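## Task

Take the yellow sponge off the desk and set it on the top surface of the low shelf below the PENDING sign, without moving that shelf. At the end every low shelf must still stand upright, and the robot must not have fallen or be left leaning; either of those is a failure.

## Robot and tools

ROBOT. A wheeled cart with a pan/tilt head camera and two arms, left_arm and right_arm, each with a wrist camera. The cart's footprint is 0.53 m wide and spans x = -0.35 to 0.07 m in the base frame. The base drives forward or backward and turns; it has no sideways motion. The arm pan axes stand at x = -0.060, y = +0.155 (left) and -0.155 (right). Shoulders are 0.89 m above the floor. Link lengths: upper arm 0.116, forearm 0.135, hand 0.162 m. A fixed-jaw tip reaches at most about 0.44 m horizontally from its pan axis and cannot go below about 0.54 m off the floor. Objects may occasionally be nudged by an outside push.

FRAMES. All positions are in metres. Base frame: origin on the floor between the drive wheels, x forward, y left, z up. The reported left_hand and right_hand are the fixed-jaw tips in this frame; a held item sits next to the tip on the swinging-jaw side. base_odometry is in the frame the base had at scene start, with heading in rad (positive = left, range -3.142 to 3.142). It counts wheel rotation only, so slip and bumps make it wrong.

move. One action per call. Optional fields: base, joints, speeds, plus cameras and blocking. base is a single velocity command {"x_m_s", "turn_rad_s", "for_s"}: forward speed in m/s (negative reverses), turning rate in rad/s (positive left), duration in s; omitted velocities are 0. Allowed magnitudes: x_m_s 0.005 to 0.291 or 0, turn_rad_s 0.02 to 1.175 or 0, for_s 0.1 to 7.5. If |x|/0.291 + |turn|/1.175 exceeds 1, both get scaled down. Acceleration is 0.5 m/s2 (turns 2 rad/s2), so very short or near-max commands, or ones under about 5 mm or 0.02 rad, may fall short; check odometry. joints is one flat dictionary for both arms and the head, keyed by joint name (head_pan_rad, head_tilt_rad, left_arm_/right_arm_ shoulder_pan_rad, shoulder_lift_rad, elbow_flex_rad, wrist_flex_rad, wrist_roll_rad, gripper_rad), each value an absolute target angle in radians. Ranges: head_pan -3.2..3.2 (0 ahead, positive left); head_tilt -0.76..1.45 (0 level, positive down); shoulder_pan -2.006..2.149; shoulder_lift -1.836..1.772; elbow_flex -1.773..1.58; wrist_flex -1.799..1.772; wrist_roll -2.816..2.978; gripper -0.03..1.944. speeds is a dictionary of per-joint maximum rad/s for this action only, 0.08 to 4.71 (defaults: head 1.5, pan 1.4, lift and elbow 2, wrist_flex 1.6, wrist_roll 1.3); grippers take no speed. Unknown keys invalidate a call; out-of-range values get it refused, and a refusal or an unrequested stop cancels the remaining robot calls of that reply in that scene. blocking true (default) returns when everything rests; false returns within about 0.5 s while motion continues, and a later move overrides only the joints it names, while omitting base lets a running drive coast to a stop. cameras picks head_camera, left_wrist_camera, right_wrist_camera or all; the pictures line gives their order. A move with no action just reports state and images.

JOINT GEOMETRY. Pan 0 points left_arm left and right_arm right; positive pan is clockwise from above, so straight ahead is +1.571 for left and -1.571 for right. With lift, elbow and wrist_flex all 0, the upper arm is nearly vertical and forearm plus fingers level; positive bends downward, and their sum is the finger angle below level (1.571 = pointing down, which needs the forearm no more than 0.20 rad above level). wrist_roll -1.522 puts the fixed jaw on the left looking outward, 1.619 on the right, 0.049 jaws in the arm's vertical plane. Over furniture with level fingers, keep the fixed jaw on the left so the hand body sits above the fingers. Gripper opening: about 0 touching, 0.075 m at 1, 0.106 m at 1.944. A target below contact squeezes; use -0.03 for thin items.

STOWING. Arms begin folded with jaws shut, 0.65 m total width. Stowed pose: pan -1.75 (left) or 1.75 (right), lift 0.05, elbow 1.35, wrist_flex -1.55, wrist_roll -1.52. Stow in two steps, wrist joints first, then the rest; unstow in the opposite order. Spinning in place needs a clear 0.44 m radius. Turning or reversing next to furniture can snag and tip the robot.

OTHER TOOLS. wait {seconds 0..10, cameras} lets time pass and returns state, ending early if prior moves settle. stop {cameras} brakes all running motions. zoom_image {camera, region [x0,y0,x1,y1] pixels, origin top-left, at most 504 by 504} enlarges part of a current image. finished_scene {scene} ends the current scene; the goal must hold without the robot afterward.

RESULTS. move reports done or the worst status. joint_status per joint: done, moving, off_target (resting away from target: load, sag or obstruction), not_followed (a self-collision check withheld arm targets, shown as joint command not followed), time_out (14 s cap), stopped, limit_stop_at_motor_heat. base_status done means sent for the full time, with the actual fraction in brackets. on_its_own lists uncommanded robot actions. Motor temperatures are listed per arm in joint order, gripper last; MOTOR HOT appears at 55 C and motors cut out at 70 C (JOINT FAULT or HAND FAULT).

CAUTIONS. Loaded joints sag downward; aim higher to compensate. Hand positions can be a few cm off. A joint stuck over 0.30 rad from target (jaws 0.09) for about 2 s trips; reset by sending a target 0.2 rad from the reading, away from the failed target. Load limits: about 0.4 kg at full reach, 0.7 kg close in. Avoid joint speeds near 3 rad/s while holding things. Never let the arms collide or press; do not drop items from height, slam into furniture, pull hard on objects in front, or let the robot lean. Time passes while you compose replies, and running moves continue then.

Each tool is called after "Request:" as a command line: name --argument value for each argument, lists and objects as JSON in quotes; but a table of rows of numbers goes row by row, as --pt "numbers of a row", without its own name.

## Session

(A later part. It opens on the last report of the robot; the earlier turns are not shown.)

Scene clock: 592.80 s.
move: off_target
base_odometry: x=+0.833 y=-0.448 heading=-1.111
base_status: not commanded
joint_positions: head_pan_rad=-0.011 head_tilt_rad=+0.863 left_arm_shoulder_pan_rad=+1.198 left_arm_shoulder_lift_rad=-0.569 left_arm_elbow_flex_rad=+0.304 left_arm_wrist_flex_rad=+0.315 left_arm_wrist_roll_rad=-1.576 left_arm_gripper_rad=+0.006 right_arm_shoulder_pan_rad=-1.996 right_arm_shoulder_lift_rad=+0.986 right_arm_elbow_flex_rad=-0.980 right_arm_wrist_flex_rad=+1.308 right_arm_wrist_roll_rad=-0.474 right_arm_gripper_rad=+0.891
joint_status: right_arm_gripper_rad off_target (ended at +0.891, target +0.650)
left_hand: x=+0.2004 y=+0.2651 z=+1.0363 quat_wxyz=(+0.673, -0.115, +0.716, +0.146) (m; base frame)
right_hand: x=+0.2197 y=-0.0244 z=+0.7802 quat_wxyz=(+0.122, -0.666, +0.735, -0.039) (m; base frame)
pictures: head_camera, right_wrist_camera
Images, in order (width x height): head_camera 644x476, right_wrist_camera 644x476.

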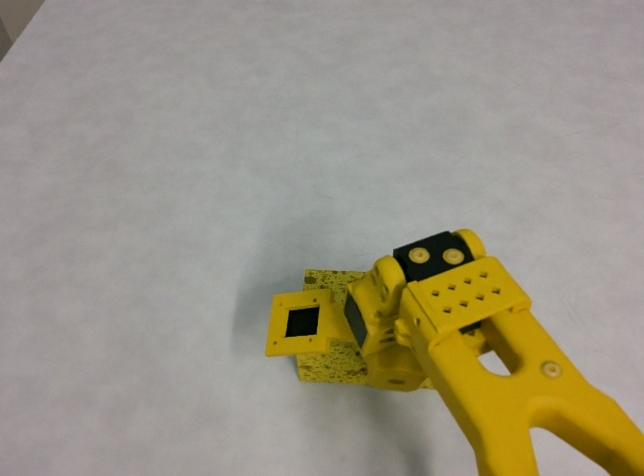

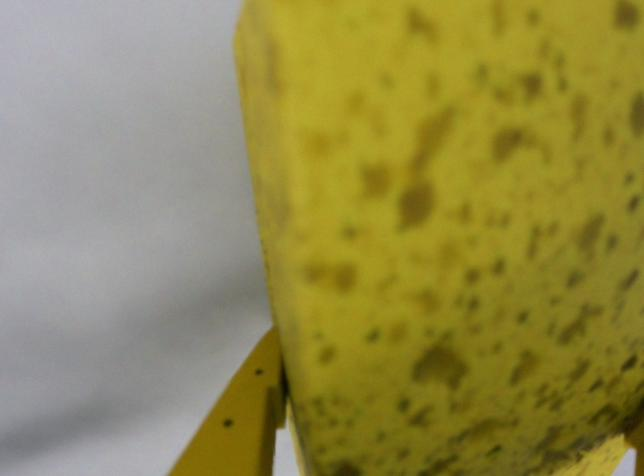

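Gripped (0.89). Set hold and lift.

Request:
move --joints '{"right_arm_gripper_rad":0.78,"right_arm_shoulder_lift_rad":0.6,"right_arm_elbow_flex_rad":-0.95,"right_arm_wrist_flex_rad":1.4}' --speeds '{"right_arm_shoulder_lift_rad":0.3,"right_arm_elbow_flex_rad":0.2,"right_arm_wrist_flex_rad":0.1}' --cameras '["head_camera","right_wrist_camera"]'

Scene clock: 601.13 s.
move: off_target
base_odometry: x=+0.833 y=-0.448 heading=-1.111
base_status: not commanded
joint_positions: head_pan_rad=-0.011 head_tilt_rad=+0.863 left_arm_shoulder_pan_rad=+1.198 left_arm_shoulder_lift_rad=-0.569 left_arm_elbow_flex_rad=+0.304 left_arm_wrist_flex_rad=+0.315 left_arm_wrist_roll_rad=-1.576 left_arm_gripper_rad=+0.006 right_arm_shoulder_pan_rad=-1.996 right_arm_shoulder_lift_rad=+0.674 right_arm_elbow_flex_rad=-0.948 right_arm_wrist_flex_rad=+1.399 right_arm_wrist_roll_rad=-0.475 right_arm_gripper_rad=+0.891
joint_status: right_arm_gripper_rad off_target (ended at +0.891, target +0.780); the others done
left_hand: x=+0.2004 y=+0.2651 z=+1.0363 quat_wxyz=(+0.673, -0.115, +0.716, +0.146) (m; base frame)
right_hand: x=+0.2244 y=-0.0222 z=+0.8580 quat_wxyz=(+0.210, -0.655, +0.723, -0.067) (m; base frame)
pictures: head_camera, right_wrist_camera
Images, in order (width x height): head_camera 644x476, right_wrist_camera 644x476.

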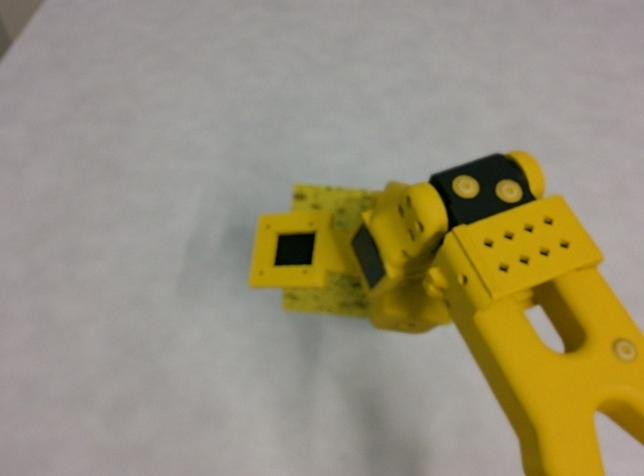

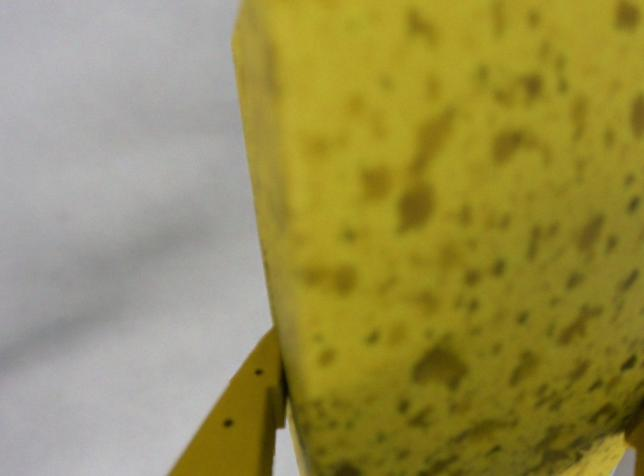

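Request:
move --joints '{"right_arm_shoulder_lift_rad":0.1,"right_arm_wrist_flex_rad":1.55,"head_tilt_rad":0.25}' --speeds '{"right_arm_shoulder_lift_rad":0.4,"right_arm_wrist_flex_rad":0.2}'

Request:
move --base '{"x_m_s":-0.1,"for_s":5}' --cameras '["head_camera"]'

Request:
move --joints '{"head_pan_rad":1.2,"head_tilt_rad":0.35}' --cameras '["head_camera"]'

Request:
move --joints '{"head_pan_rad":2.1}' --cameras '["head_camera"]'

Request:
move --joints '{"head_pan_rad":3.0}' --cameras '["head_camera"]'

Request:
move --joints '{"head_pan_rad":-1.5}' --cameras '["head_camera"]'

Request:
move --joints '{"head_pan_rad":-2.4}' --cameras '["head_camera","right_wrist_camera"]'

Scene clock: 613.53 s.
move: done
base_odometry: x=+0.833 y=-0.448 heading=-1.111
base_status: not commanded
joint_positions: head_pan_rad=-0.011 head_tilt_rad=+0.262 left_arm_shoulder_pan_rad=+1.198 left_arm_shoulder_lift_rad=-0.569 left_arm_elbow_flex_rad=+0.304 left_arm_wrist_flex_rad=+0.315 left_arm_wrist_roll_rad=-1.576 left_arm_gripper_rad=+0.006 right_arm_shoulder_pan_rad=-1.996 right_arm_shoulder_lift_rad=+0.156 right_arm_elbow_flex_rad=-0.948 right_arm_wrist_flex_rad=+1.548 right_arm_wrist_roll_rad=-0.475 right_arm_gripper_rad=+0.891
joint_status: all done
left_hand: x=+0.2004 y=+0.2651 z=+1.0363 quat_wxyz=(+0.673, -0.115, +0.716, +0.146) (m; base frame)
right_hand: x=+0.1923 y=-0.0367 z=+0.9853 quat_wxyz=(+0.377, -0.616, +0.680, -0.121) (m; base frame)
pictures: none

Scene clock: 619.30 s.
move: done
base_odometry: x=+0.611 y=+0.000 heading=-1.107
base_status: done (sent for 5 of 5 s)
joint_positions: head_pan_rad=-0.011 head_tilt_rad=+0.261 left_arm_shoulder_pan_rad=+1.198 left_arm_shoulder_lift_rad=-0.569 left_arm_elbow_flex_rad=+0.304 left_arm_wrist_flex_rad=+0.315 left_arm_wrist_roll_rad=-1.576 left_arm_gripper_rad=+0.006 right_arm_shoulder_pan_rad=-2.001 right_arm_shoulder_lift_rad=+0.154 right_arm_elbow_flex_rad=-0.948 right_arm_wrist_flex_rad=+1.548 right_arm_wrist_roll_rad=-0.475 right_arm_gripper_rad=+0.891
joint_status: not commanded
left_hand: x=+0.2004 y=+0.2651 z=+1.0363 quat_wxyz=(+0.673, -0.115, +0.716, +0.146) (m; base frame)
right_hand: x=+0.1917 y=-0.0356 z=+0.9857 quat_wxyz=(+0.378, -0.618, +0.679, -0.120) (m; base frame)
pictures: head_camera
Images, in order (width x height): head_camera 644x476.

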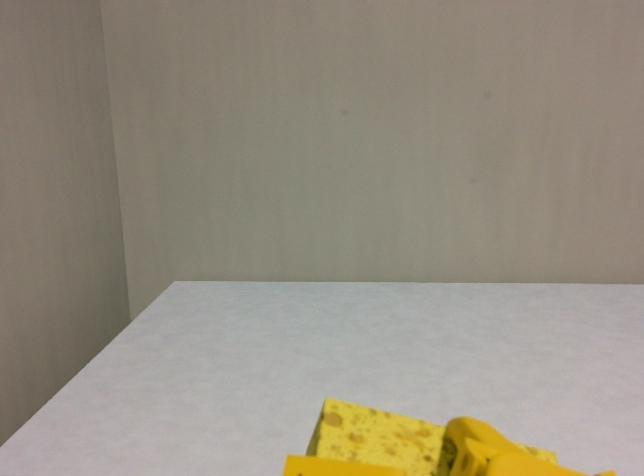

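Scene clock: 620.90 s.
move: done
base_odometry: x=+0.611 y=+0.000 heading=-1.107
base_status: not commanded
joint_positions: head_pan_rad=+1.189 head_tilt_rad=+0.342 left_arm_shoulder_pan_rad=+1.198 left_arm_shoulder_lift_rad=-0.569 left_arm_elbow_flex_rad=+0.304 left_arm_wrist_flex_rad=+0.315 left_arm_wrist_roll_rad=-1.576 left_arm_gripper_rad=+0.006 right_arm_shoulder_pan_rad=-2.001 right_arm_shoulder_lift_rad=+0.154 right_arm_elbow_flex_rad=-0.948 right_arm_wrist_flex_rad=+1.548 right_arm_wrist_roll_rad=-0.475 right_arm_gripper_rad=+0.891
joint_status: all done
left_hand: x=+0.2004 y=+0.2651 z=+1.0363 quat_wxyz=(+0.673, -0.115, +0.716, +0.146) (m; base frame)
right_hand: x=+0.1917 y=-0.0356 z=+0.9857 quat_wxyz=(+0.378, -0.618, +0.679, -0.120) (m; base frame)
pictures: head_camera
Images, in order (width x height): head_camera 644x476.

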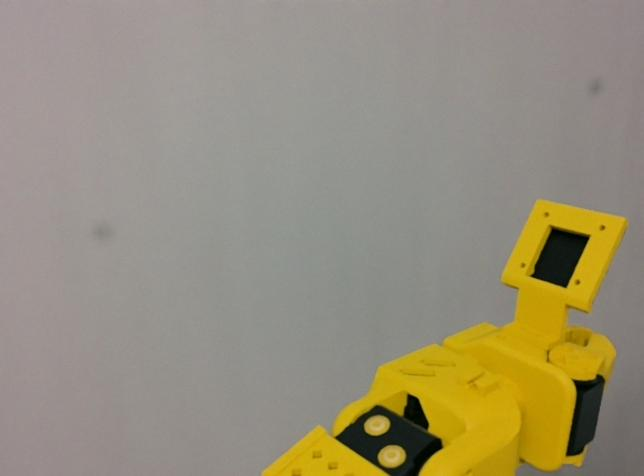

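Scene clock: 622.30 s.
move: done
base_odometry: x=+0.611 y=+0.000 heading=-1.107
base_status: not commanded
joint_positions: head_pan_rad=+2.089 head_tilt_rad=+0.342 left_arm_shoulder_pan_rad=+1.198 left_arm_shoulder_lift_rad=-0.569 left_arm_elbow_flex_rad=+0.304 left_arm_wrist_flex_rad=+0.315 left_arm_wrist_roll_rad=-1.576 left_arm_gripper_rad=+0.006 right_arm_shoulder_pan_rad=-2.001 right_arm_shoulder_lift_rad=+0.154 right_arm_elbow_flex_rad=-0.948 right_arm_wrist_flex_rad=+1.548 right_arm_wrist_roll_rad=-0.475 right_arm_gripper_rad=+0.891
joint_status: all done
left_hand: x=+0.2004 y=+0.2651 z=+1.0363 quat_wxyz=(+0.673, -0.115, +0.716, +0.146) (m; base frame)
right_hand: x=+0.1917 y=-0.0356 z=+0.9857 quat_wxyz=(+0.378, -0.618, +0.679, -0.120) (m; base frame)
pictures: head_camera
Images, in order (width x height): head_camera 644x476.

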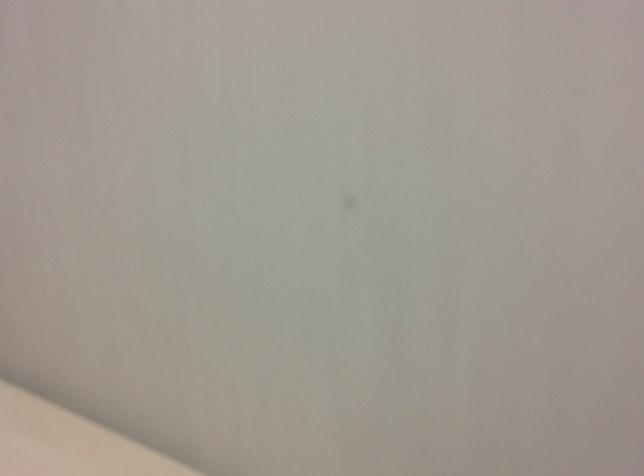

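Scene clock: 623.70 s.
move: done
base_odometry: x=+0.611 y=+0.000 heading=-1.107
base_status: not commanded
joint_positions: head_pan_rad=+2.990 head_tilt_rad=+0.342 left_arm_shoulder_pan_rad=+1.198 left_arm_shoulder_lift_rad=-0.569 left_arm_elbow_flex_rad=+0.304 left_arm_wrist_flex_rad=+0.315 left_arm_wrist_roll_rad=-1.576 left_arm_gripper_rad=+0.006 right_arm_shoulder_pan_rad=-2.001 right_arm_shoulder_lift_rad=+0.154 right_arm_elbow_flex_rad=-0.948 right_arm_wrist_flex_rad=+1.548 right_arm_wrist_roll_rad=-0.475 right_arm_gripper_rad=+0.891
joint_status: all done
left_hand: x=+0.2004 y=+0.2651 z=+1.0363 quat_wxyz=(+0.673, -0.115, +0.716, +0.146) (m; base frame)
right_hand: x=+0.1917 y=-0.0356 z=+0.9857 quat_wxyz=(+0.378, -0.618, +0.679, -0.120) (m; base frame)
pictures: head_camera
Images, in order (width x height): head_camera 644x476.

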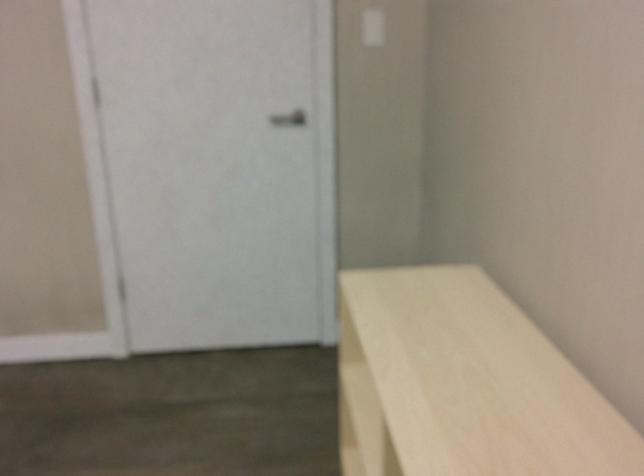

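Scene clock: 627.50 s.
move: done
base_odometry: x=+0.611 y=+0.000 heading=-1.107
base_status: not commanded
joint_positions: head_pan_rad=-1.491 head_tilt_rad=+0.342 left_arm_shoulder_pan_rad=+1.198 left_arm_shoulder_lift_rad=-0.569 left_arm_elbow_flex_rad=+0.304 left_arm_wrist_flex_rad=+0.315 left_arm_wrist_roll_rad=-1.576 left_arm_gripper_rad=+0.006 right_arm_shoulder_pan_rad=-2.001 right_arm_shoulder_lift_rad=+0.154 right_arm_elbow_flex_rad=-0.948 right_arm_wrist_flex_rad=+1.548 right_arm_wrist_roll_rad=-0.475 right_arm_gripper_rad=+0.891
joint_status: all done
left_hand: x=+0.2004 y=+0.2651 z=+1.0363 quat_wxyz=(+0.673, -0.115, +0.716, +0.146) (m; base frame)
right_hand: x=+0.1917 y=-0.0356 z=+0.9857 quat_wxyz=(+0.378, -0.618, +0.679, -0.120) (m; base frame)
pictures: head_camera
Images, in order (width x height): head_camera 644x476.

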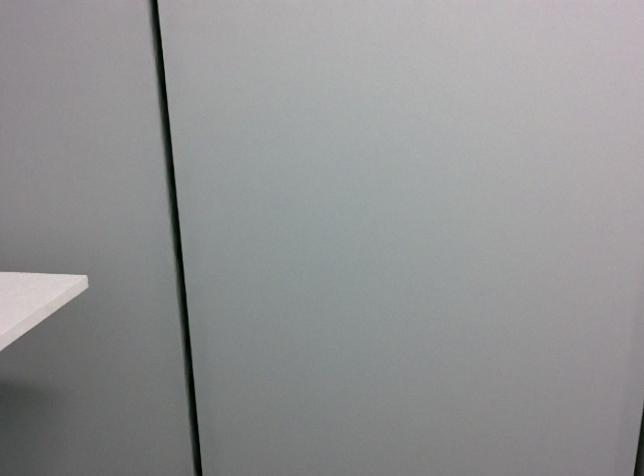

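Scene clock: 628.90 s.
move: done
base_odometry: x=+0.611 y=+0.000 heading=-1.107
base_status: not commanded
joint_positions: head_pan_rad=-2.391 head_tilt_rad=+0.342 left_arm_shoulder_pan_rad=+1.198 left_arm_shoulder_lift_rad=-0.569 left_arm_elbow_flex_rad=+0.304 left_arm_wrist_flex_rad=+0.315 left_arm_wrist_roll_rad=-1.576 left_arm_gripper_rad=+0.006 right_arm_shoulder_pan_rad=-2.001 right_arm_shoulder_lift_rad=+0.154 right_arm_elbow_flex_rad=-0.948 right_arm_wrist_flex_rad=+1.548 right_arm_wrist_roll_rad=-0.475 right_arm_gripper_rad=+0.891
joint_status: all done
left_hand: x=+0.2004 y=+0.2651 z=+1.0363 quat_wxyz=(+0.673, -0.115, +0.716, +0.146) (m; base frame)
right_hand: x=+0.1917 y=-0.0356 z=+0.9857 quat_wxyz=(+0.378, -0.618, +0.679, -0.120) (m; base frame)
pictures: head_camera, right_wrist_camera
Images, in order (width x height): head_camera 644x476, right_wrist_camera 644x476.

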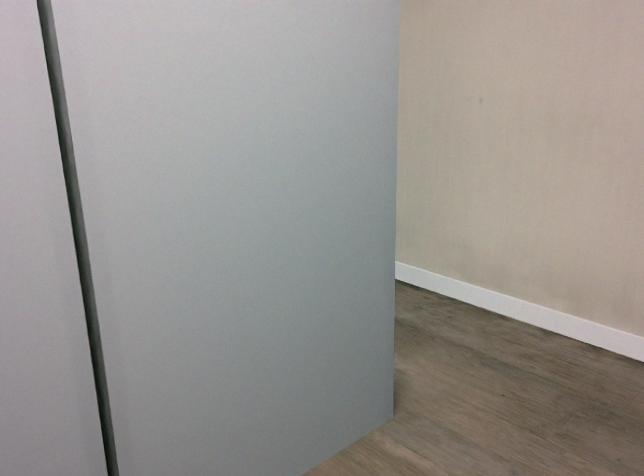

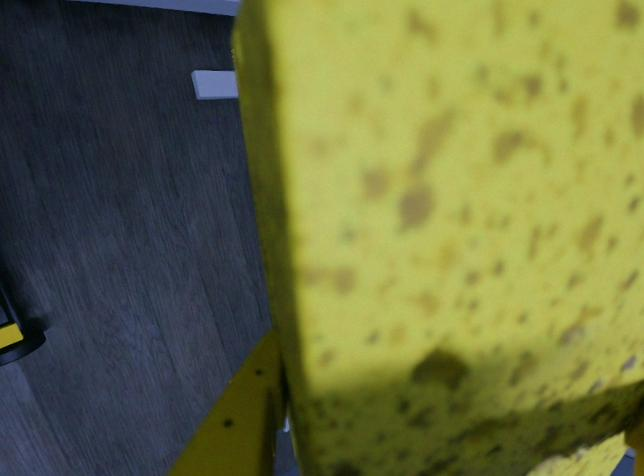

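Request:
move --joints '{"head_pan_rad":2.3,"head_tilt_rad":0.95}' --cameras '["head_camera"]'

Request:
wait --seconds 0.4 --cameras '["head_camera"]'

Scene clock: 652.43 s.
move: done
base_odometry: x=+0.611 y=+0.000 heading=-1.107
base_status: not commanded
joint_positions: head_pan_rad=+2.289 head_tilt_rad=+0.943 left_arm_shoulder_pan_rad=+1.198 left_arm_shoulder_lift_rad=-0.569 left_arm_elbow_flex_rad=+0.304 left_arm_wrist_flex_rad=+0.315 left_arm_wrist_roll_rad=-1.576 left_arm_gripper_rad=+0.006 right_arm_shoulder_pan_rad=-2.001 right_arm_shoulder_lift_rad=+0.154 right_arm_elbow_flex_rad=-0.948 right_arm_wrist_flex_rad=+1.548 right_arm_wrist_roll_rad=-0.475 right_arm_gripper_rad=+0.891
joint_status: all done
left_hand: x=+0.2004 y=+0.2651 z=+1.0363 quat_wxyz=(+0.673, -0.115, +0.716, +0.146) (m; base frame)
right_hand: x=+0.1917 y=-0.0356 z=+0.9857 quat_wxyz=(+0.378, -0.618, +0.679, -0.120) (m; base frame)
pictures: head_camera
Images, in order (width x height): head_camera 644x476.

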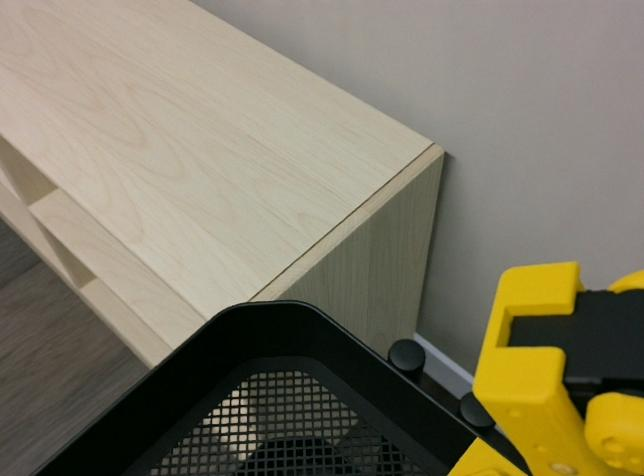

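Scene clock: 652.83 s.
base_odometry: x=+0.611 y=+0.000 heading=-1.107
base_status: not commanded
joint_positions: head_pan_rad=+2.289 head_tilt_rad=+0.943 left_arm_shoulder_pan_rad=+1.198 left_arm_shoulder_lift_rad=-0.569 left_arm_elbow_flex_rad=+0.304 left_arm_wrist_flex_rad=+0.315 left_arm_wrist_roll_rad=-1.576 left_arm_gripper_rad=+0.006 right_arm_shoulder_pan_rad=-2.001 right_arm_shoulder_lift_rad=+0.154 right_arm_elbow_flex_rad=-0.948 right_arm_wrist_flex_rad=+1.548 right_arm_wrist_roll_rad=-0.475 right_arm_gripper_rad=+0.891
joint_status: all done
left_hand: x=+0.2004 y=+0.2651 z=+1.0363 quat_wxyz=(+0.673, -0.115, +0.716, +0.146) (m; base frame)
right_hand: x=+0.1917 y=-0.0356 z=+0.9857 quat_wxyz=(+0.378, -0.618, +0.679, -0.120) (m; base frame)
wait: 0.40 s; at rest by 0.27 s
pictures: head_camera
Images, in order (width x height): head_camera 644x476.

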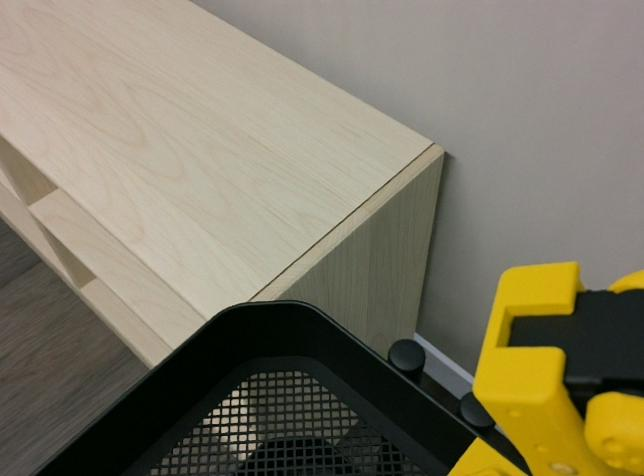

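Request:
move --base '{"x_m_s":0.1,"for_s":1.1}' --joints '{"head_pan_rad":0.0,"head_tilt_rad":0.5}'

Request:
move --base '{"turn_rad_s":-0.5,"for_s":3.14}'

Request:
move --base '{"x_m_s":0.15,"for_s":2.7}' --cameras '["head_camera"]'

Request:
move --base '{"turn_rad_s":-0.5,"for_s":3.14}' --cameras '["head_camera"]'

Scene clock: 668.03 s.
move: done
base_odometry: x=+0.660 y=-0.099 heading=-1.108
base_status: done (sent for 1.1 of 1.1 s)
joint_positions: head_pan_rad=+0.009 head_tilt_rad=+0.513 left_arm_shoulder_pan_rad=+1.197 left_arm_shoulder_lift_rad=-0.570 left_arm_elbow_flex_rad=+0.304 left_arm_wrist_flex_rad=+0.315 left_arm_wrist_roll_rad=-1.576 left_arm_gripper_rad=+0.006 right_arm_shoulder_pan_rad=-2.001 right_arm_shoulder_lift_rad=+0.153 right_arm_elbow_flex_rad=-0.948 right_arm_wrist_flex_rad=+1.548 right_arm_wrist_roll_rad=-0.475 right_arm_gripper_rad=+0.891
joint_status: all done
left_hand: x=+0.2000 y=+0.2654 z=+1.0367 quat_wxyz=(+0.674, -0.115, +0.715, +0.147) (m; base frame)
right_hand: x=+0.1915 y=-0.0357 z=+0.9861 quat_wxyz=(+0.379, -0.618, +0.679, -0.121) (m; base frame)
pictures: none

Scene clock: 671.80 s.
move: done
base_odometry: x=+0.660 y=-0.098 heading=-2.677
base_status: done (sent for 3.13 of 3.13 s)
joint_positions: head_pan_rad=+0.009 head_tilt_rad=+0.513 left_arm_shoulder_pan_rad=+1.201 left_arm_shoulder_lift_rad=-0.570 left_arm_elbow_flex_rad=+0.304 left_arm_wrist_flex_rad=+0.315 left_arm_wrist_roll_rad=-1.576 left_arm_gripper_rad=+0.006 right_arm_shoulder_pan_rad=-1.998 right_arm_shoulder_lift_rad=+0.153 right_arm_elbow_flex_rad=-0.948 right_arm_wrist_flex_rad=+1.548 right_arm_wrist_roll_rad=-0.475 right_arm_gripper_rad=+0.891
joint_status: not commanded
left_hand: x=+0.2005 y=+0.2642 z=+1.0367 quat_wxyz=(+0.674, -0.114, +0.715, +0.145) (m; base frame)
right_hand: x=+0.1919 y=-0.0365 z=+0.9861 quat_wxyz=(+0.379, -0.617, +0.680, -0.121) (m; base frame)
pictures: none

Scene clock: 675.23 s.
move: done
base_odometry: x=+0.297 y=-0.280 heading=-2.678
base_status: done (sent for 2.7 of 2.7 s)
joint_positions: head_pan_rad=+0.009 head_tilt_rad=+0.512 left_arm_shoulder_pan_rad=+1.203 left_arm_shoulder_lift_rad=-0.570 left_arm_elbow_flex_rad=+0.304 left_arm_wrist_flex_rad=+0.315 left_arm_wrist_roll_rad=-1.576 left_arm_gripper_rad=+0.006 right_arm_shoulder_pan_rad=-1.998 right_arm_shoulder_lift_rad=+0.153 right_arm_elbow_flex_rad=-0.948 right_arm_wrist_flex_rad=+1.548 right_arm_wrist_roll_rad=-0.475 right_arm_gripper_rad=+0.891
joint_status: not commanded
left_hand: x=+0.2007 y=+0.2638 z=+1.0367 quat_wxyz=(+0.674, -0.113, +0.715, +0.144) (m; base frame)
right_hand: x=+0.1919 y=-0.0365 z=+0.9861 quat_wxyz=(+0.379, -0.617, +0.680, -0.121) (m; base frame)
pictures: head_camera
Images, in order (width x height): head_camera 644x476.

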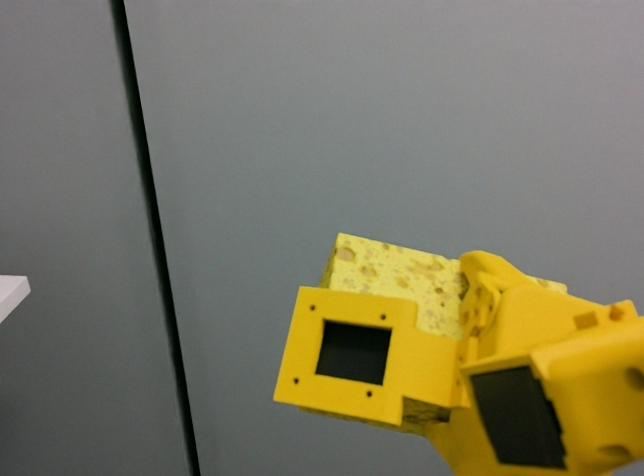

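Scene clock: 678.97 s.
move: done
base_odometry: x=+0.298 y=-0.279 heading=+2.040
base_status: done (sent for 3.13 of 3.13 s)
joint_positions: head_pan_rad=+0.009 head_tilt_rad=+0.512 left_arm_shoulder_pan_rad=+1.203 left_arm_shoulder_lift_rad=-0.570 left_arm_elbow_flex_rad=+0.304 left_arm_wrist_flex_rad=+0.315 left_arm_wrist_roll_rad=-1.576 left_arm_gripper_rad=+0.006 right_arm_shoulder_pan_rad=-1.996 right_arm_shoulder_lift_rad=+0.153 right_arm_elbow_flex_rad=-0.948 right_arm_wrist_flex_rad=+1.548 right_arm_wrist_roll_rad=-0.475 right_arm_gripper_rad=+0.891
joint_status: not commanded
left_hand: x=+0.2007 y=+0.2638 z=+1.0367 quat_wxyz=(+0.674, -0.113, +0.715, +0.144) (m; base frame)
right_hand: x=+0.1921 y=-0.0369 z=+0.9861 quat_wxyz=(+0.379, -0.616, +0.680, -0.122) (m; base frame)
pictures: head_camera
Images, in order (width x height): head_camera 644x476.

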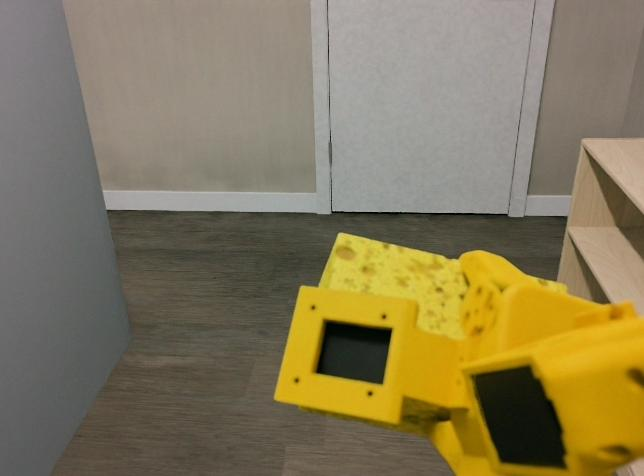

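Request:
move --base '{"x_m_s":0.2,"for_s":7.4}'

Request:
move --base '{"x_m_s":0.2,"for_s":1.9}' --joints '{"head_pan_rad":0.8}' --cameras '["head_camera"]'

Request:
move --joints '{"head_pan_rad":1.57,"head_tilt_rad":0.3}'

Request:
wait --seconds 0.3 --cameras '["head_camera"]'

Scene clock: 697.40 s.
move: done
base_odometry: x=-0.371 y=+1.041 heading=+2.042
base_status: done (sent for 7.4 of 7.4 s)
joint_positions: head_pan_rad=+0.009 head_tilt_rad=+0.512 left_arm_shoulder_pan_rad=+1.201 left_arm_shoulder_lift_rad=-0.570 left_arm_elbow_flex_rad=+0.304 left_arm_wrist_flex_rad=+0.315 left_arm_wrist_roll_rad=-1.576 left_arm_gripper_rad=+0.006 right_arm_shoulder_pan_rad=-2.001 right_arm_shoulder_lift_rad=+0.153 right_arm_elbow_flex_rad=-0.948 right_arm_wrist_flex_rad=+1.548 right_arm_wrist_roll_rad=-0.475 right_arm_gripper_rad=+0.891
joint_status: not commanded
left_hand: x=+0.2005 y=+0.2642 z=+1.0367 quat_wxyz=(+0.674, -0.114, +0.715, +0.145) (m; base frame)
right_hand: x=+0.1915 y=-0.0357 z=+0.9861 quat_wxyz=(+0.379, -0.618, +0.679, -0.121) (m; base frame)
pictures: none

Scene clock: 700.17 s.
move: done
base_odometry: x=-0.544 y=+1.380 heading=+2.042
base_status: done (sent for 1.9 of 1.9 s)
joint_positions: head_pan_rad=+0.790 head_tilt_rad=+0.512 left_arm_shoulder_pan_rad=+1.201 left_arm_shoulder_lift_rad=-0.570 left_arm_elbow_flex_rad=+0.304 left_arm_wrist_flex_rad=+0.315 left_arm_wrist_roll_rad=-1.576 left_arm_gripper_rad=+0.006 right_arm_shoulder_pan_rad=-2.001 right_arm_shoulder_lift_rad=+0.153 right_arm_elbow_flex_rad=-0.948 right_arm_wrist_flex_rad=+1.548 right_arm_wrist_roll_rad=-0.475 right_arm_gripper_rad=+0.891
joint_status: all done
left_hand: x=+0.2005 y=+0.2642 z=+1.0367 quat_wxyz=(+0.674, -0.114, +0.715, +0.145) (m; base frame)
right_hand: x=+0.1915 y=-0.0357 z=+0.9861 quat_wxyz=(+0.379, -0.618, +0.679, -0.121) (m; base frame)
pictures: head_camera
Images, in order (width x height): head_camera 644x476.

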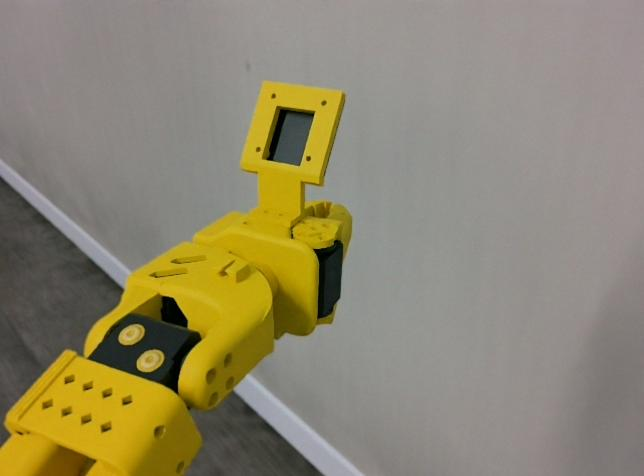

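Scene clock: 701.50 s.
move: done
base_odometry: x=-0.544 y=+1.380 heading=+2.042
base_status: not commanded
joint_positions: head_pan_rad=+1.560 head_tilt_rad=+0.313 left_arm_shoulder_pan_rad=+1.201 left_arm_shoulder_lift_rad=-0.570 left_arm_elbow_flex_rad=+0.304 left_arm_wrist_flex_rad=+0.315 left_arm_wrist_roll_rad=-1.576 left_arm_gripper_rad=+0.006 right_arm_shoulder_pan_rad=-2.001 right_arm_shoulder_lift_rad=+0.153 right_arm_elbow_flex_rad=-0.948 right_arm_wrist_flex_rad=+1.548 right_arm_wrist_roll_rad=-0.475 right_arm_gripper_rad=+0.891
joint_status: all done
left_hand: x=+0.2005 y=+0.2642 z=+1.0367 quat_wxyz=(+0.674, -0.114, +0.715, +0.145) (m; base frame)
right_hand: x=+0.1915 y=-0.0357 z=+0.9861 quat_wxyz=(+0.379, -0.618, +0.679, -0.121) (m; base frame)
pictures: none

Scene clock: 701.80 s.
base_odometry: x=-0.544 y=+1.380 heading=+2.042
base_status: not commanded
joint_positions: head_pan_rad=+1.560 head_tilt_rad=+0.313 left_arm_shoulder_pan_rad=+1.201 left_arm_shoulder_lift_rad=-0.570 left_arm_elbow_flex_rad=+0.304 left_arm_wrist_flex_rad=+0.315 left_arm_wrist_roll_rad=-1.576 left_arm_gripper_rad=+0.006 right_arm_shoulder_pan_rad=-2.001 right_arm_shoulder_lift_rad=+0.153 right_arm_elbow_flex_rad=-0.948 right_arm_wrist_flex_rad=+1.548 right_arm_wrist_roll_rad=-0.475 right_arm_gripper_rad=+0.891
joint_status: all done
left_hand: x=+0.2005 y=+0.2642 z=+1.0367 quat_wxyz=(+0.674, -0.114, +0.715, +0.145) (m; base frame)
right_hand: x=+0.1915 y=-0.0357 z=+0.9861 quat_wxyz=(+0.379, -0.618, +0.679, -0.121) (m; base frame)
wait: 0.30 s; at rest by 0.27 s
pictures: head_camera
Images, in order (width x height): head_camera 644x476.

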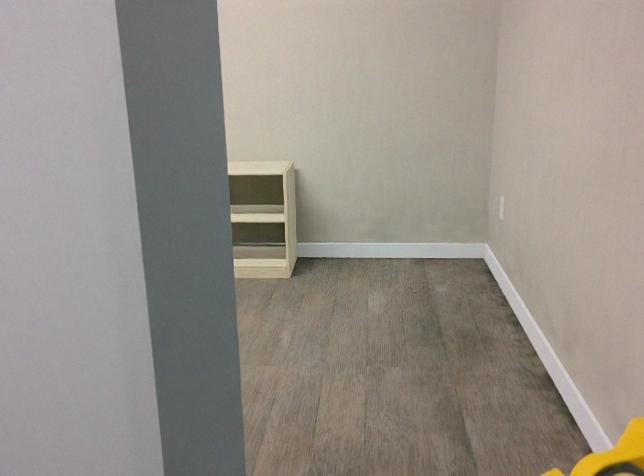

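Request:
move --base '{"x_m_s":0.15,"for_s":1.9}'

Request:
move --base '{"turn_rad_s":0.5,"for_s":3.14}' --joints '{"head_pan_rad":0.3,"head_tilt_rad":0.1}' --cameras '["head_camera"]'

Request:
move --base '{"x_m_s":0.2,"for_s":5}' --cameras '["head_camera"]'

Request:
move --joints '{"head_pan_rad":1.0,"head_tilt_rad":0.0}'

Request:
wait --seconds 0.4 --cameras '["head_camera"]'

Scene clock: 728.10 s.
move: done
base_odometry: x=-0.673 y=+1.634 heading=+2.042
base_status: done (sent for 1.9 of 1.9 s)
joint_positions: head_pan_rad=+1.560 head_tilt_rad=+0.312 left_arm_shoulder_pan_rad=+1.203 left_arm_shoulder_lift_rad=-0.570 left_arm_elbow_flex_rad=+0.304 left_arm_wrist_flex_rad=+0.315 left_arm_wrist_roll_rad=-1.576 left_arm_gripper_rad=+0.006 right_arm_shoulder_pan_rad=-1.998 right_arm_shoulder_lift_rad=+0.153 right_arm_elbow_flex_rad=-0.948 right_arm_wrist_flex_rad=+1.548 right_arm_wrist_roll_rad=-0.475 right_arm_gripper_rad=+0.891
joint_status: not commanded
left_hand: x=+0.2007 y=+0.2638 z=+1.0367 quat_wxyz=(+0.674, -0.113, +0.715, +0.144) (m; base frame)
right_hand: x=+0.1919 y=-0.0365 z=+0.9861 quat_wxyz=(+0.379, -0.617, +0.680, -0.121) (m; base frame)
pictures: none

Scene clock: 731.83 s.
move: done
base_odometry: x=-0.673 y=+1.634 heading=-2.677
base_status: done (sent for 3.13 of 3.13 s)
joint_positions: head_pan_rad=+0.310 head_tilt_rad=+0.111 left_arm_shoulder_pan_rad=+1.194 left_arm_shoulder_lift_rad=-0.570 left_arm_elbow_flex_rad=+0.304 left_arm_wrist_flex_rad=+0.315 left_arm_wrist_roll_rad=-1.576 left_arm_gripper_rad=+0.006 right_arm_shoulder_pan_rad=-1.999 right_arm_shoulder_lift_rad=+0.153 right_arm_elbow_flex_rad=-0.948 right_arm_wrist_flex_rad=+1.548 right_arm_wrist_roll_rad=-0.475 right_arm_gripper_rad=+0.891
joint_status: all done
left_hand: x=+0.1997 y=+0.2662 z=+1.0367 quat_wxyz=(+0.674, -0.117, +0.715, +0.148) (m; base frame)
right_hand: x=+0.1917 y=-0.0361 z=+0.9861 quat_wxyz=(+0.379, -0.617, +0.679, -0.121) (m; base frame)
pictures: head_camera
Images, in order (width x height): head_camera 644x476.

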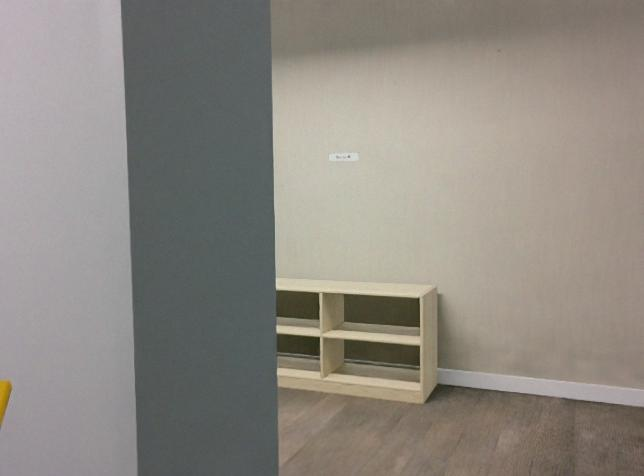

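Scene clock: 737.70 s.
move: done
base_odometry: x=-1.567 y=+1.184 heading=-2.677
base_status: done (sent for 5 of 5 s)
joint_positions: head_pan_rad=+0.310 head_tilt_rad=+0.110 left_arm_shoulder_pan_rad=+1.201 left_arm_shoulder_lift_rad=-0.570 left_arm_elbow_flex_rad=+0.304 left_arm_wrist_flex_rad=+0.315 left_arm_wrist_roll_rad=-1.576 left_arm_gripper_rad=+0.006 right_arm_shoulder_pan_rad=-2.001 right_arm_shoulder_lift_rad=+0.153 right_arm_elbow_flex_rad=-0.948 right_arm_wrist_flex_rad=+1.548 right_arm_wrist_roll_rad=-0.475 right_arm_gripper_rad=+0.891
joint_status: not commanded
left_hand: x=+0.2005 y=+0.2642 z=+1.0367 quat_wxyz=(+0.674, -0.114, +0.715, +0.145) (m; base frame)
right_hand: x=+0.1915 y=-0.0357 z=+0.9861 quat_wxyz=(+0.379, -0.618, +0.679, -0.121) (m; base frame)
pictures: head_camera
Images, in order (width x height): head_camera 644x476.

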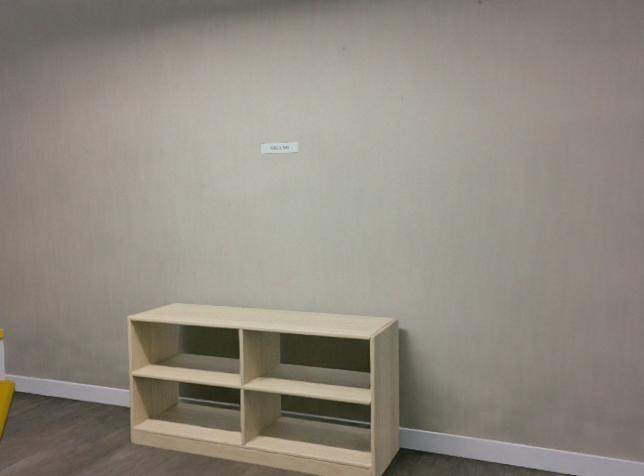

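Scene clock: 738.97 s.
move: done
base_odometry: x=-1.567 y=+1.184 heading=-2.677
base_status: not commanded
joint_positions: head_pan_rad=+0.989 head_tilt_rad=+0.010 left_arm_shoulder_pan_rad=+1.201 left_arm_shoulder_lift_rad=-0.570 left_arm_elbow_flex_rad=+0.304 left_arm_wrist_flex_rad=+0.315 left_arm_wrist_roll_rad=-1.576 left_arm_gripper_rad=+0.006 right_arm_shoulder_pan_rad=-2.001 right_arm_shoulder_lift_rad=+0.153 right_arm_elbow_flex_rad=-0.948 right_arm_wrist_flex_rad=+1.548 right_arm_wrist_roll_rad=-0.475 right_arm_gripper_rad=+0.891
joint_status: all done
left_hand: x=+0.2005 y=+0.2642 z=+1.0367 quat_wxyz=(+0.674, -0.114, +0.715, +0.145) (m; base frame)
right_hand: x=+0.1915 y=-0.0357 z=+0.9861 quat_wxyz=(+0.379, -0.618, +0.679, -0.121) (m; base frame)
pictures: none

Scene clock: 739.37 s.
base_odometry: x=-1.567 y=+1.184 heading=-2.677
base_status: not commanded
joint_positions: head_pan_rad=+0.989 head_tilt_rad=+0.010 left_arm_shoulder_pan_rad=+1.201 left_arm_shoulder_lift_rad=-0.570 left_arm_elbow_flex_rad=+0.304 left_arm_wrist_flex_rad=+0.315 left_arm_wrist_roll_rad=-1.576 left_arm_gripper_rad=+0.006 right_arm_shoulder_pan_rad=-2.001 right_arm_shoulder_lift_rad=+0.153 right_arm_elbow_flex_rad=-0.948 right_arm_wrist_flex_rad=+1.548 right_arm_wrist_roll_rad=-0.475 right_arm_gripper_rad=+0.891
joint_status: all done
left_hand: x=+0.2005 y=+0.2642 z=+1.0367 quat_wxyz=(+0.674, -0.114, +0.715, +0.145) (m; base frame)
right_hand: x=+0.1915 y=-0.0357 z=+0.9861 quat_wxyz=(+0.379, -0.618, +0.679, -0.121) (m; base frame)
wait: 0.40 s; at rest by 0.27 s
pictures: head_camera
Images, in order (width x height): head_camera 644x476.

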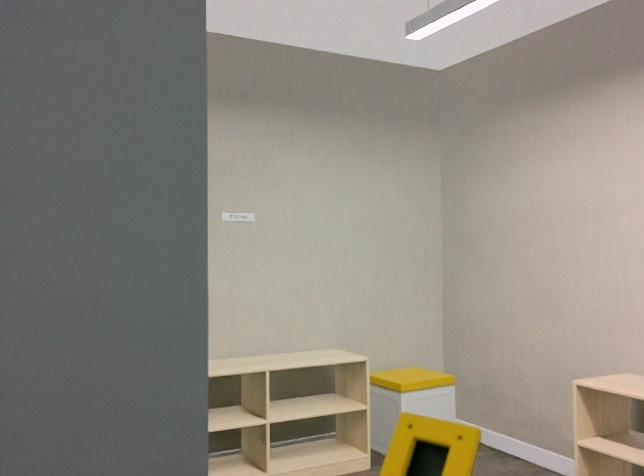

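Request:
zoom_image --camera "head_camera" --region '[210, 200, 270, 235]'

Request:
move --joints '{"head_pan_rad":0.25,"head_tilt_rad":0.0}'

Request:
wait --seconds 0.4 --cameras '["head_camera"]'

Request:
zoom_image --camera "head_camera" --region '[190, 190, 310, 260]'

Scaled by 8.400.

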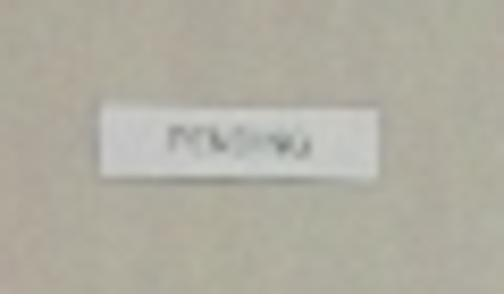

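Scene clock: 754.17 s.
move: done
base_odometry: x=-1.567 y=+1.184 heading=-2.677
base_status: not commanded
joint_positions: head_pan_rad=+0.259 head_tilt_rad=+0.010 left_arm_shoulder_pan_rad=+1.201 left_arm_shoulder_lift_rad=-0.570 left_arm_elbow_flex_rad=+0.304 left_arm_wrist_flex_rad=+0.315 left_arm_wrist_roll_rad=-1.576 left_arm_gripper_rad=+0.006 right_arm_shoulder_pan_rad=-2.001 right_arm_shoulder_lift_rad=+0.153 right_arm_elbow_flex_rad=-0.948 right_arm_wrist_flex_rad=+1.548 right_arm_wrist_roll_rad=-0.475 right_arm_gripper_rad=+0.891
joint_status: all done
left_hand: x=+0.2005 y=+0.2642 z=+1.0367 quat_wxyz=(+0.674, -0.114, +0.715, +0.145) (m; base frame)
right_hand: x=+0.1915 y=-0.0357 z=+0.9861 quat_wxyz=(+0.379, -0.618, +0.679, -0.121) (m; base frame)
pictures: none

Scene clock: 754.57 s.
base_odometry: x=-1.567 y=+1.184 heading=-2.677
base_status: not commanded
joint_positions: head_pan_rad=+0.259 head_tilt_rad=+0.010 left_arm_shoulder_pan_rad=+1.201 left_arm_shoulder_lift_rad=-0.570 left_arm_elbow_flex_rad=+0.304 left_arm_wrist_flex_rad=+0.315 left_arm_wrist_roll_rad=-1.576 left_arm_gripper_rad=+0.006 right_arm_shoulder_pan_rad=-2.001 right_arm_shoulder_lift_rad=+0.153 right_arm_elbow_flex_rad=-0.948 right_arm_wrist_flex_rad=+1.548 right_arm_wrist_roll_rad=-0.475 right_arm_gripper_rad=+0.891
joint_status: all done
left_hand: x=+0.2005 y=+0.2642 z=+1.0367 quat_wxyz=(+0.674, -0.114, +0.715, +0.145) (m; base frame)
right_hand: x=+0.1915 y=-0.0357 z=+0.9861 quat_wxyz=(+0.379, -0.618, +0.679, -0.121) (m; base frame)
wait: 0.40 s; at rest by 0.27 s
pictures: head_camera
Images, in order (width x height): head_camera 644x476.

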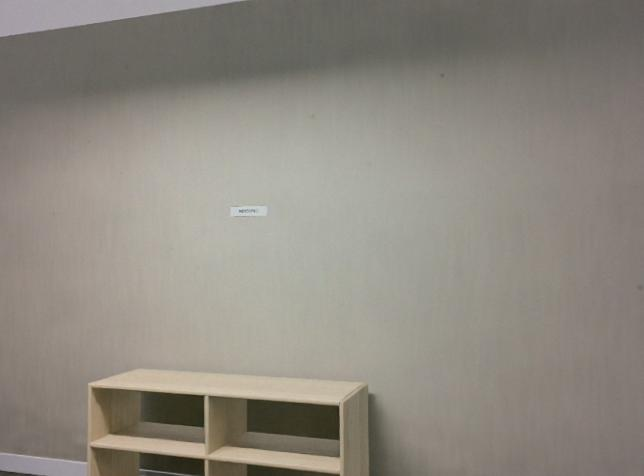

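Scaled by 4.200.

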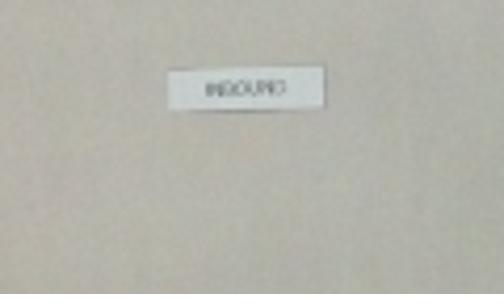

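Request:
move --base '{"x_m_s":0.2,"for_s":5.0}'

Request:
move --base '{"turn_rad_s":0.5,"for_s":3.14}' --joints '{"head_pan_rad":0.0,"head_tilt_rad":0.1}'

Request:
wait --seconds 0.4 --cameras '["head_camera"]'

Scene clock: 776.97 s.
move: done
base_odometry: x=-2.461 y=+0.736 heading=-2.677
base_status: done (sent for 5 of 5 s)
joint_positions: head_pan_rad=+0.259 head_tilt_rad=+0.010 left_arm_shoulder_pan_rad=+1.200 left_arm_shoulder_lift_rad=-0.570 left_arm_elbow_flex_rad=+0.304 left_arm_wrist_flex_rad=+0.315 left_arm_wrist_roll_rad=-1.576 left_arm_gripper_rad=+0.006 right_arm_shoulder_pan_rad=-2.002 right_arm_shoulder_lift_rad=+0.153 right_arm_elbow_flex_rad=-0.948 right_arm_wrist_flex_rad=+1.548 right_arm_wrist_roll_rad=-0.475 right_arm_gripper_rad=+0.891
joint_status: not commanded
left_hand: x=+0.2003 y=+0.2646 z=+1.0367 quat_wxyz=(+0.674, -0.114, +0.715, +0.145) (m; base frame)
right_hand: x=+0.1914 y=-0.0353 z=+0.9861 quat_wxyz=(+0.379, -0.618, +0.678, -0.120) (m; base frame)
pictures: none

Scene clock: 780.70 s.
move: done
base_odometry: x=-2.460 y=+0.737 heading=-1.110
base_status: done (sent for 3.13 of 3.13 s)
joint_positions: head_pan_rad=+0.009 head_tilt_rad=+0.091 left_arm_shoulder_pan_rad=+1.194 left_arm_shoulder_lift_rad=-0.570 left_arm_elbow_flex_rad=+0.304 left_arm_wrist_flex_rad=+0.315 left_arm_wrist_roll_rad=-1.576 left_arm_gripper_rad=+0.006 right_arm_shoulder_pan_rad=-1.999 right_arm_shoulder_lift_rad=+0.153 right_arm_elbow_flex_rad=-0.948 right_arm_wrist_flex_rad=+1.548 right_arm_wrist_roll_rad=-0.475 right_arm_gripper_rad=+0.891
joint_status: all done
left_hand: x=+0.1997 y=+0.2662 z=+1.0367 quat_wxyz=(+0.674, -0.117, +0.715, +0.148) (m; base frame)
right_hand: x=+0.1917 y=-0.0361 z=+0.9861 quat_wxyz=(+0.379, -0.617, +0.679, -0.121) (m; base frame)
pictures: none

Scene clock: 781.10 s.
base_odometry: x=-2.460 y=+0.737 heading=-1.110
base_status: done (sent for 3.13 of 3.13 s)
joint_positions: head_pan_rad=+0.009 head_tilt_rad=+0.091 left_arm_shoulder_pan_rad=+1.194 left_arm_shoulder_lift_rad=-0.570 left_arm_elbow_flex_rad=+0.304 left_arm_wrist_flex_rad=+0.315 left_arm_wrist_roll_rad=-1.576 left_arm_gripper_rad=+0.006 right_arm_shoulder_pan_rad=-1.999 right_arm_shoulder_lift_rad=+0.153 right_arm_elbow_flex_rad=-0.948 right_arm_wrist_flex_rad=+1.548 right_arm_wrist_roll_rad=-0.475 right_arm_gripper_rad=+0.891
joint_status: all done
left_hand: x=+0.1997 y=+0.2662 z=+1.0367 quat_wxyz=(+0.674, -0.117, +0.715, +0.148) (m; base frame)
right_hand: x=+0.1917 y=-0.0361 z=+0.9861 quat_wxyz=(+0.379, -0.617, +0.679, -0.121) (m; base frame)
wait: 0.40 s; at rest by 0.27 s
pictures: head_camera
Images, in order (width x height): head_camera 644x476.

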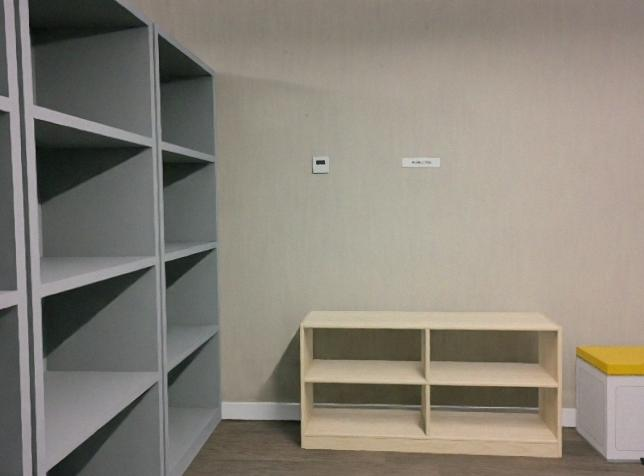

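Request:
move --base '{"turn_rad_s":-0.2,"for_s":1.05}'

Request:
move --base '{"x_m_s":0.22,"for_s":6.9}'

Request:
move --base '{"turn_rad_s":0.2,"for_s":1.05}' --joints '{"head_tilt_rad":0.6}'

Request:
wait --seconds 0.4 --cameras '["head_camera"]'

Scene clock: 793.20 s.
move: done
base_odometry: x=-2.460 y=+0.737 heading=-1.322
base_status: done (sent for 1.07 of 1.07 s)
joint_positions: head_pan_rad=+0.009 head_tilt_rad=+0.091 left_arm_shoulder_pan_rad=+1.203 left_arm_shoulder_lift_rad=-0.570 left_arm_elbow_flex_rad=+0.304 left_arm_wrist_flex_rad=+0.315 left_arm_wrist_roll_rad=-1.576 left_arm_gripper_rad=+0.006 right_arm_shoulder_pan_rad=-1.999 right_arm_shoulder_lift_rad=+0.153 right_arm_elbow_flex_rad=-0.948 right_arm_wrist_flex_rad=+1.548 right_arm_wrist_roll_rad=-0.475 right_arm_gripper_rad=+0.891
joint_status: not commanded
left_hand: x=+0.2007 y=+0.2638 z=+1.0367 quat_wxyz=(+0.674, -0.113, +0.715, +0.144) (m; base frame)
right_hand: x=+0.1917 y=-0.0361 z=+0.9861 quat_wxyz=(+0.379, -0.617, +0.679, -0.121) (m; base frame)
pictures: none

Scene clock: 801.00 s.
move: done
base_odometry: x=-2.086 y=-0.735 heading=-1.323
base_status: done (sent for 6.9 of 6.9 s)
joint_positions: head_pan_rad=+0.009 head_tilt_rad=+0.091 left_arm_shoulder_pan_rad=+1.201 left_arm_shoulder_lift_rad=-0.570 left_arm_elbow_flex_rad=+0.304 left_arm_wrist_flex_rad=+0.315 left_arm_wrist_roll_rad=-1.576 left_arm_gripper_rad=+0.006 right_arm_shoulder_pan_rad=-2.001 right_arm_shoulder_lift_rad=+0.153 right_arm_elbow_flex_rad=-0.948 right_arm_wrist_flex_rad=+1.548 right_arm_wrist_roll_rad=-0.475 right_arm_gripper_rad=+0.891
joint_status: not commanded
left_hand: x=+0.2005 y=+0.2642 z=+1.0367 quat_wxyz=(+0.674, -0.114, +0.715, +0.145) (m; base frame)
right_hand: x=+0.1915 y=-0.0357 z=+0.9861 quat_wxyz=(+0.379, -0.618, +0.679, -0.121) (m; base frame)
pictures: none

Scene clock: 802.67 s.
move: done
base_odometry: x=-2.086 y=-0.735 heading=-1.110
base_status: done (sent for 1.07 of 1.07 s)
joint_positions: head_pan_rad=+0.009 head_tilt_rad=+0.593 left_arm_shoulder_pan_rad=+1.197 left_arm_shoulder_lift_rad=-0.570 left_arm_elbow_flex_rad=+0.304 left_arm_wrist_flex_rad=+0.315 left_arm_wrist_roll_rad=-1.576 left_arm_gripper_rad=+0.006 right_arm_shoulder_pan_rad=-1.999 right_arm_shoulder_lift_rad=+0.153 right_arm_elbow_flex_rad=-0.948 right_arm_wrist_flex_rad=+1.548 right_arm_wrist_roll_rad=-0.475 right_arm_gripper_rad=+0.891
joint_status: all done
left_hand: x=+0.2000 y=+0.2654 z=+1.0367 quat_wxyz=(+0.674, -0.115, +0.715, +0.147) (m; base frame)
right_hand: x=+0.1917 y=-0.0361 z=+0.9861 quat_wxyz=(+0.379, -0.617, +0.679, -0.121) (m; base frame)
pictures: none

Scene clock: 803.07 s.
base_odometry: x=-2.086 y=-0.735 heading=-1.110
base_status: done (sent for 1.07 of 1.07 s)
joint_positions: head_pan_rad=+0.009 head_tilt_rad=+0.593 left_arm_shoulder_pan_rad=+1.197 left_arm_shoulder_lift_rad=-0.570 left_arm_elbow_flex_rad=+0.304 left_arm_wrist_flex_rad=+0.315 left_arm_wrist_roll_rad=-1.576 left_arm_gripper_rad=+0.006 right_arm_shoulder_pan_rad=-1.999 right_arm_shoulder_lift_rad=+0.153 right_arm_elbow_flex_rad=-0.948 right_arm_wrist_flex_rad=+1.548 right_arm_wrist_roll_rad=-0.475 right_arm_gripper_rad=+0.891
joint_status: all done
left_hand: x=+0.2000 y=+0.2654 z=+1.0367 quat_wxyz=(+0.674, -0.115, +0.715, +0.147) (m; base frame)
right_hand: x=+0.1917 y=-0.0361 z=+0.9861 quat_wxyz=(+0.379, -0.617, +0.679, -0.121) (m; base frame)
wait: 0.40 s; at rest by 0.27 s
pictures: head_camera
Images, in order (width x height): head_camera 644x476.

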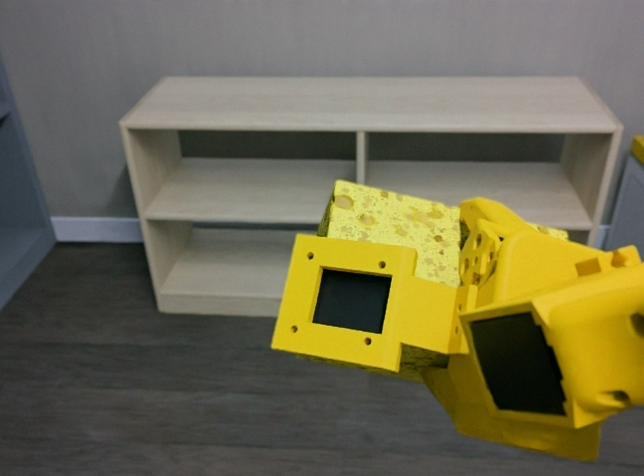

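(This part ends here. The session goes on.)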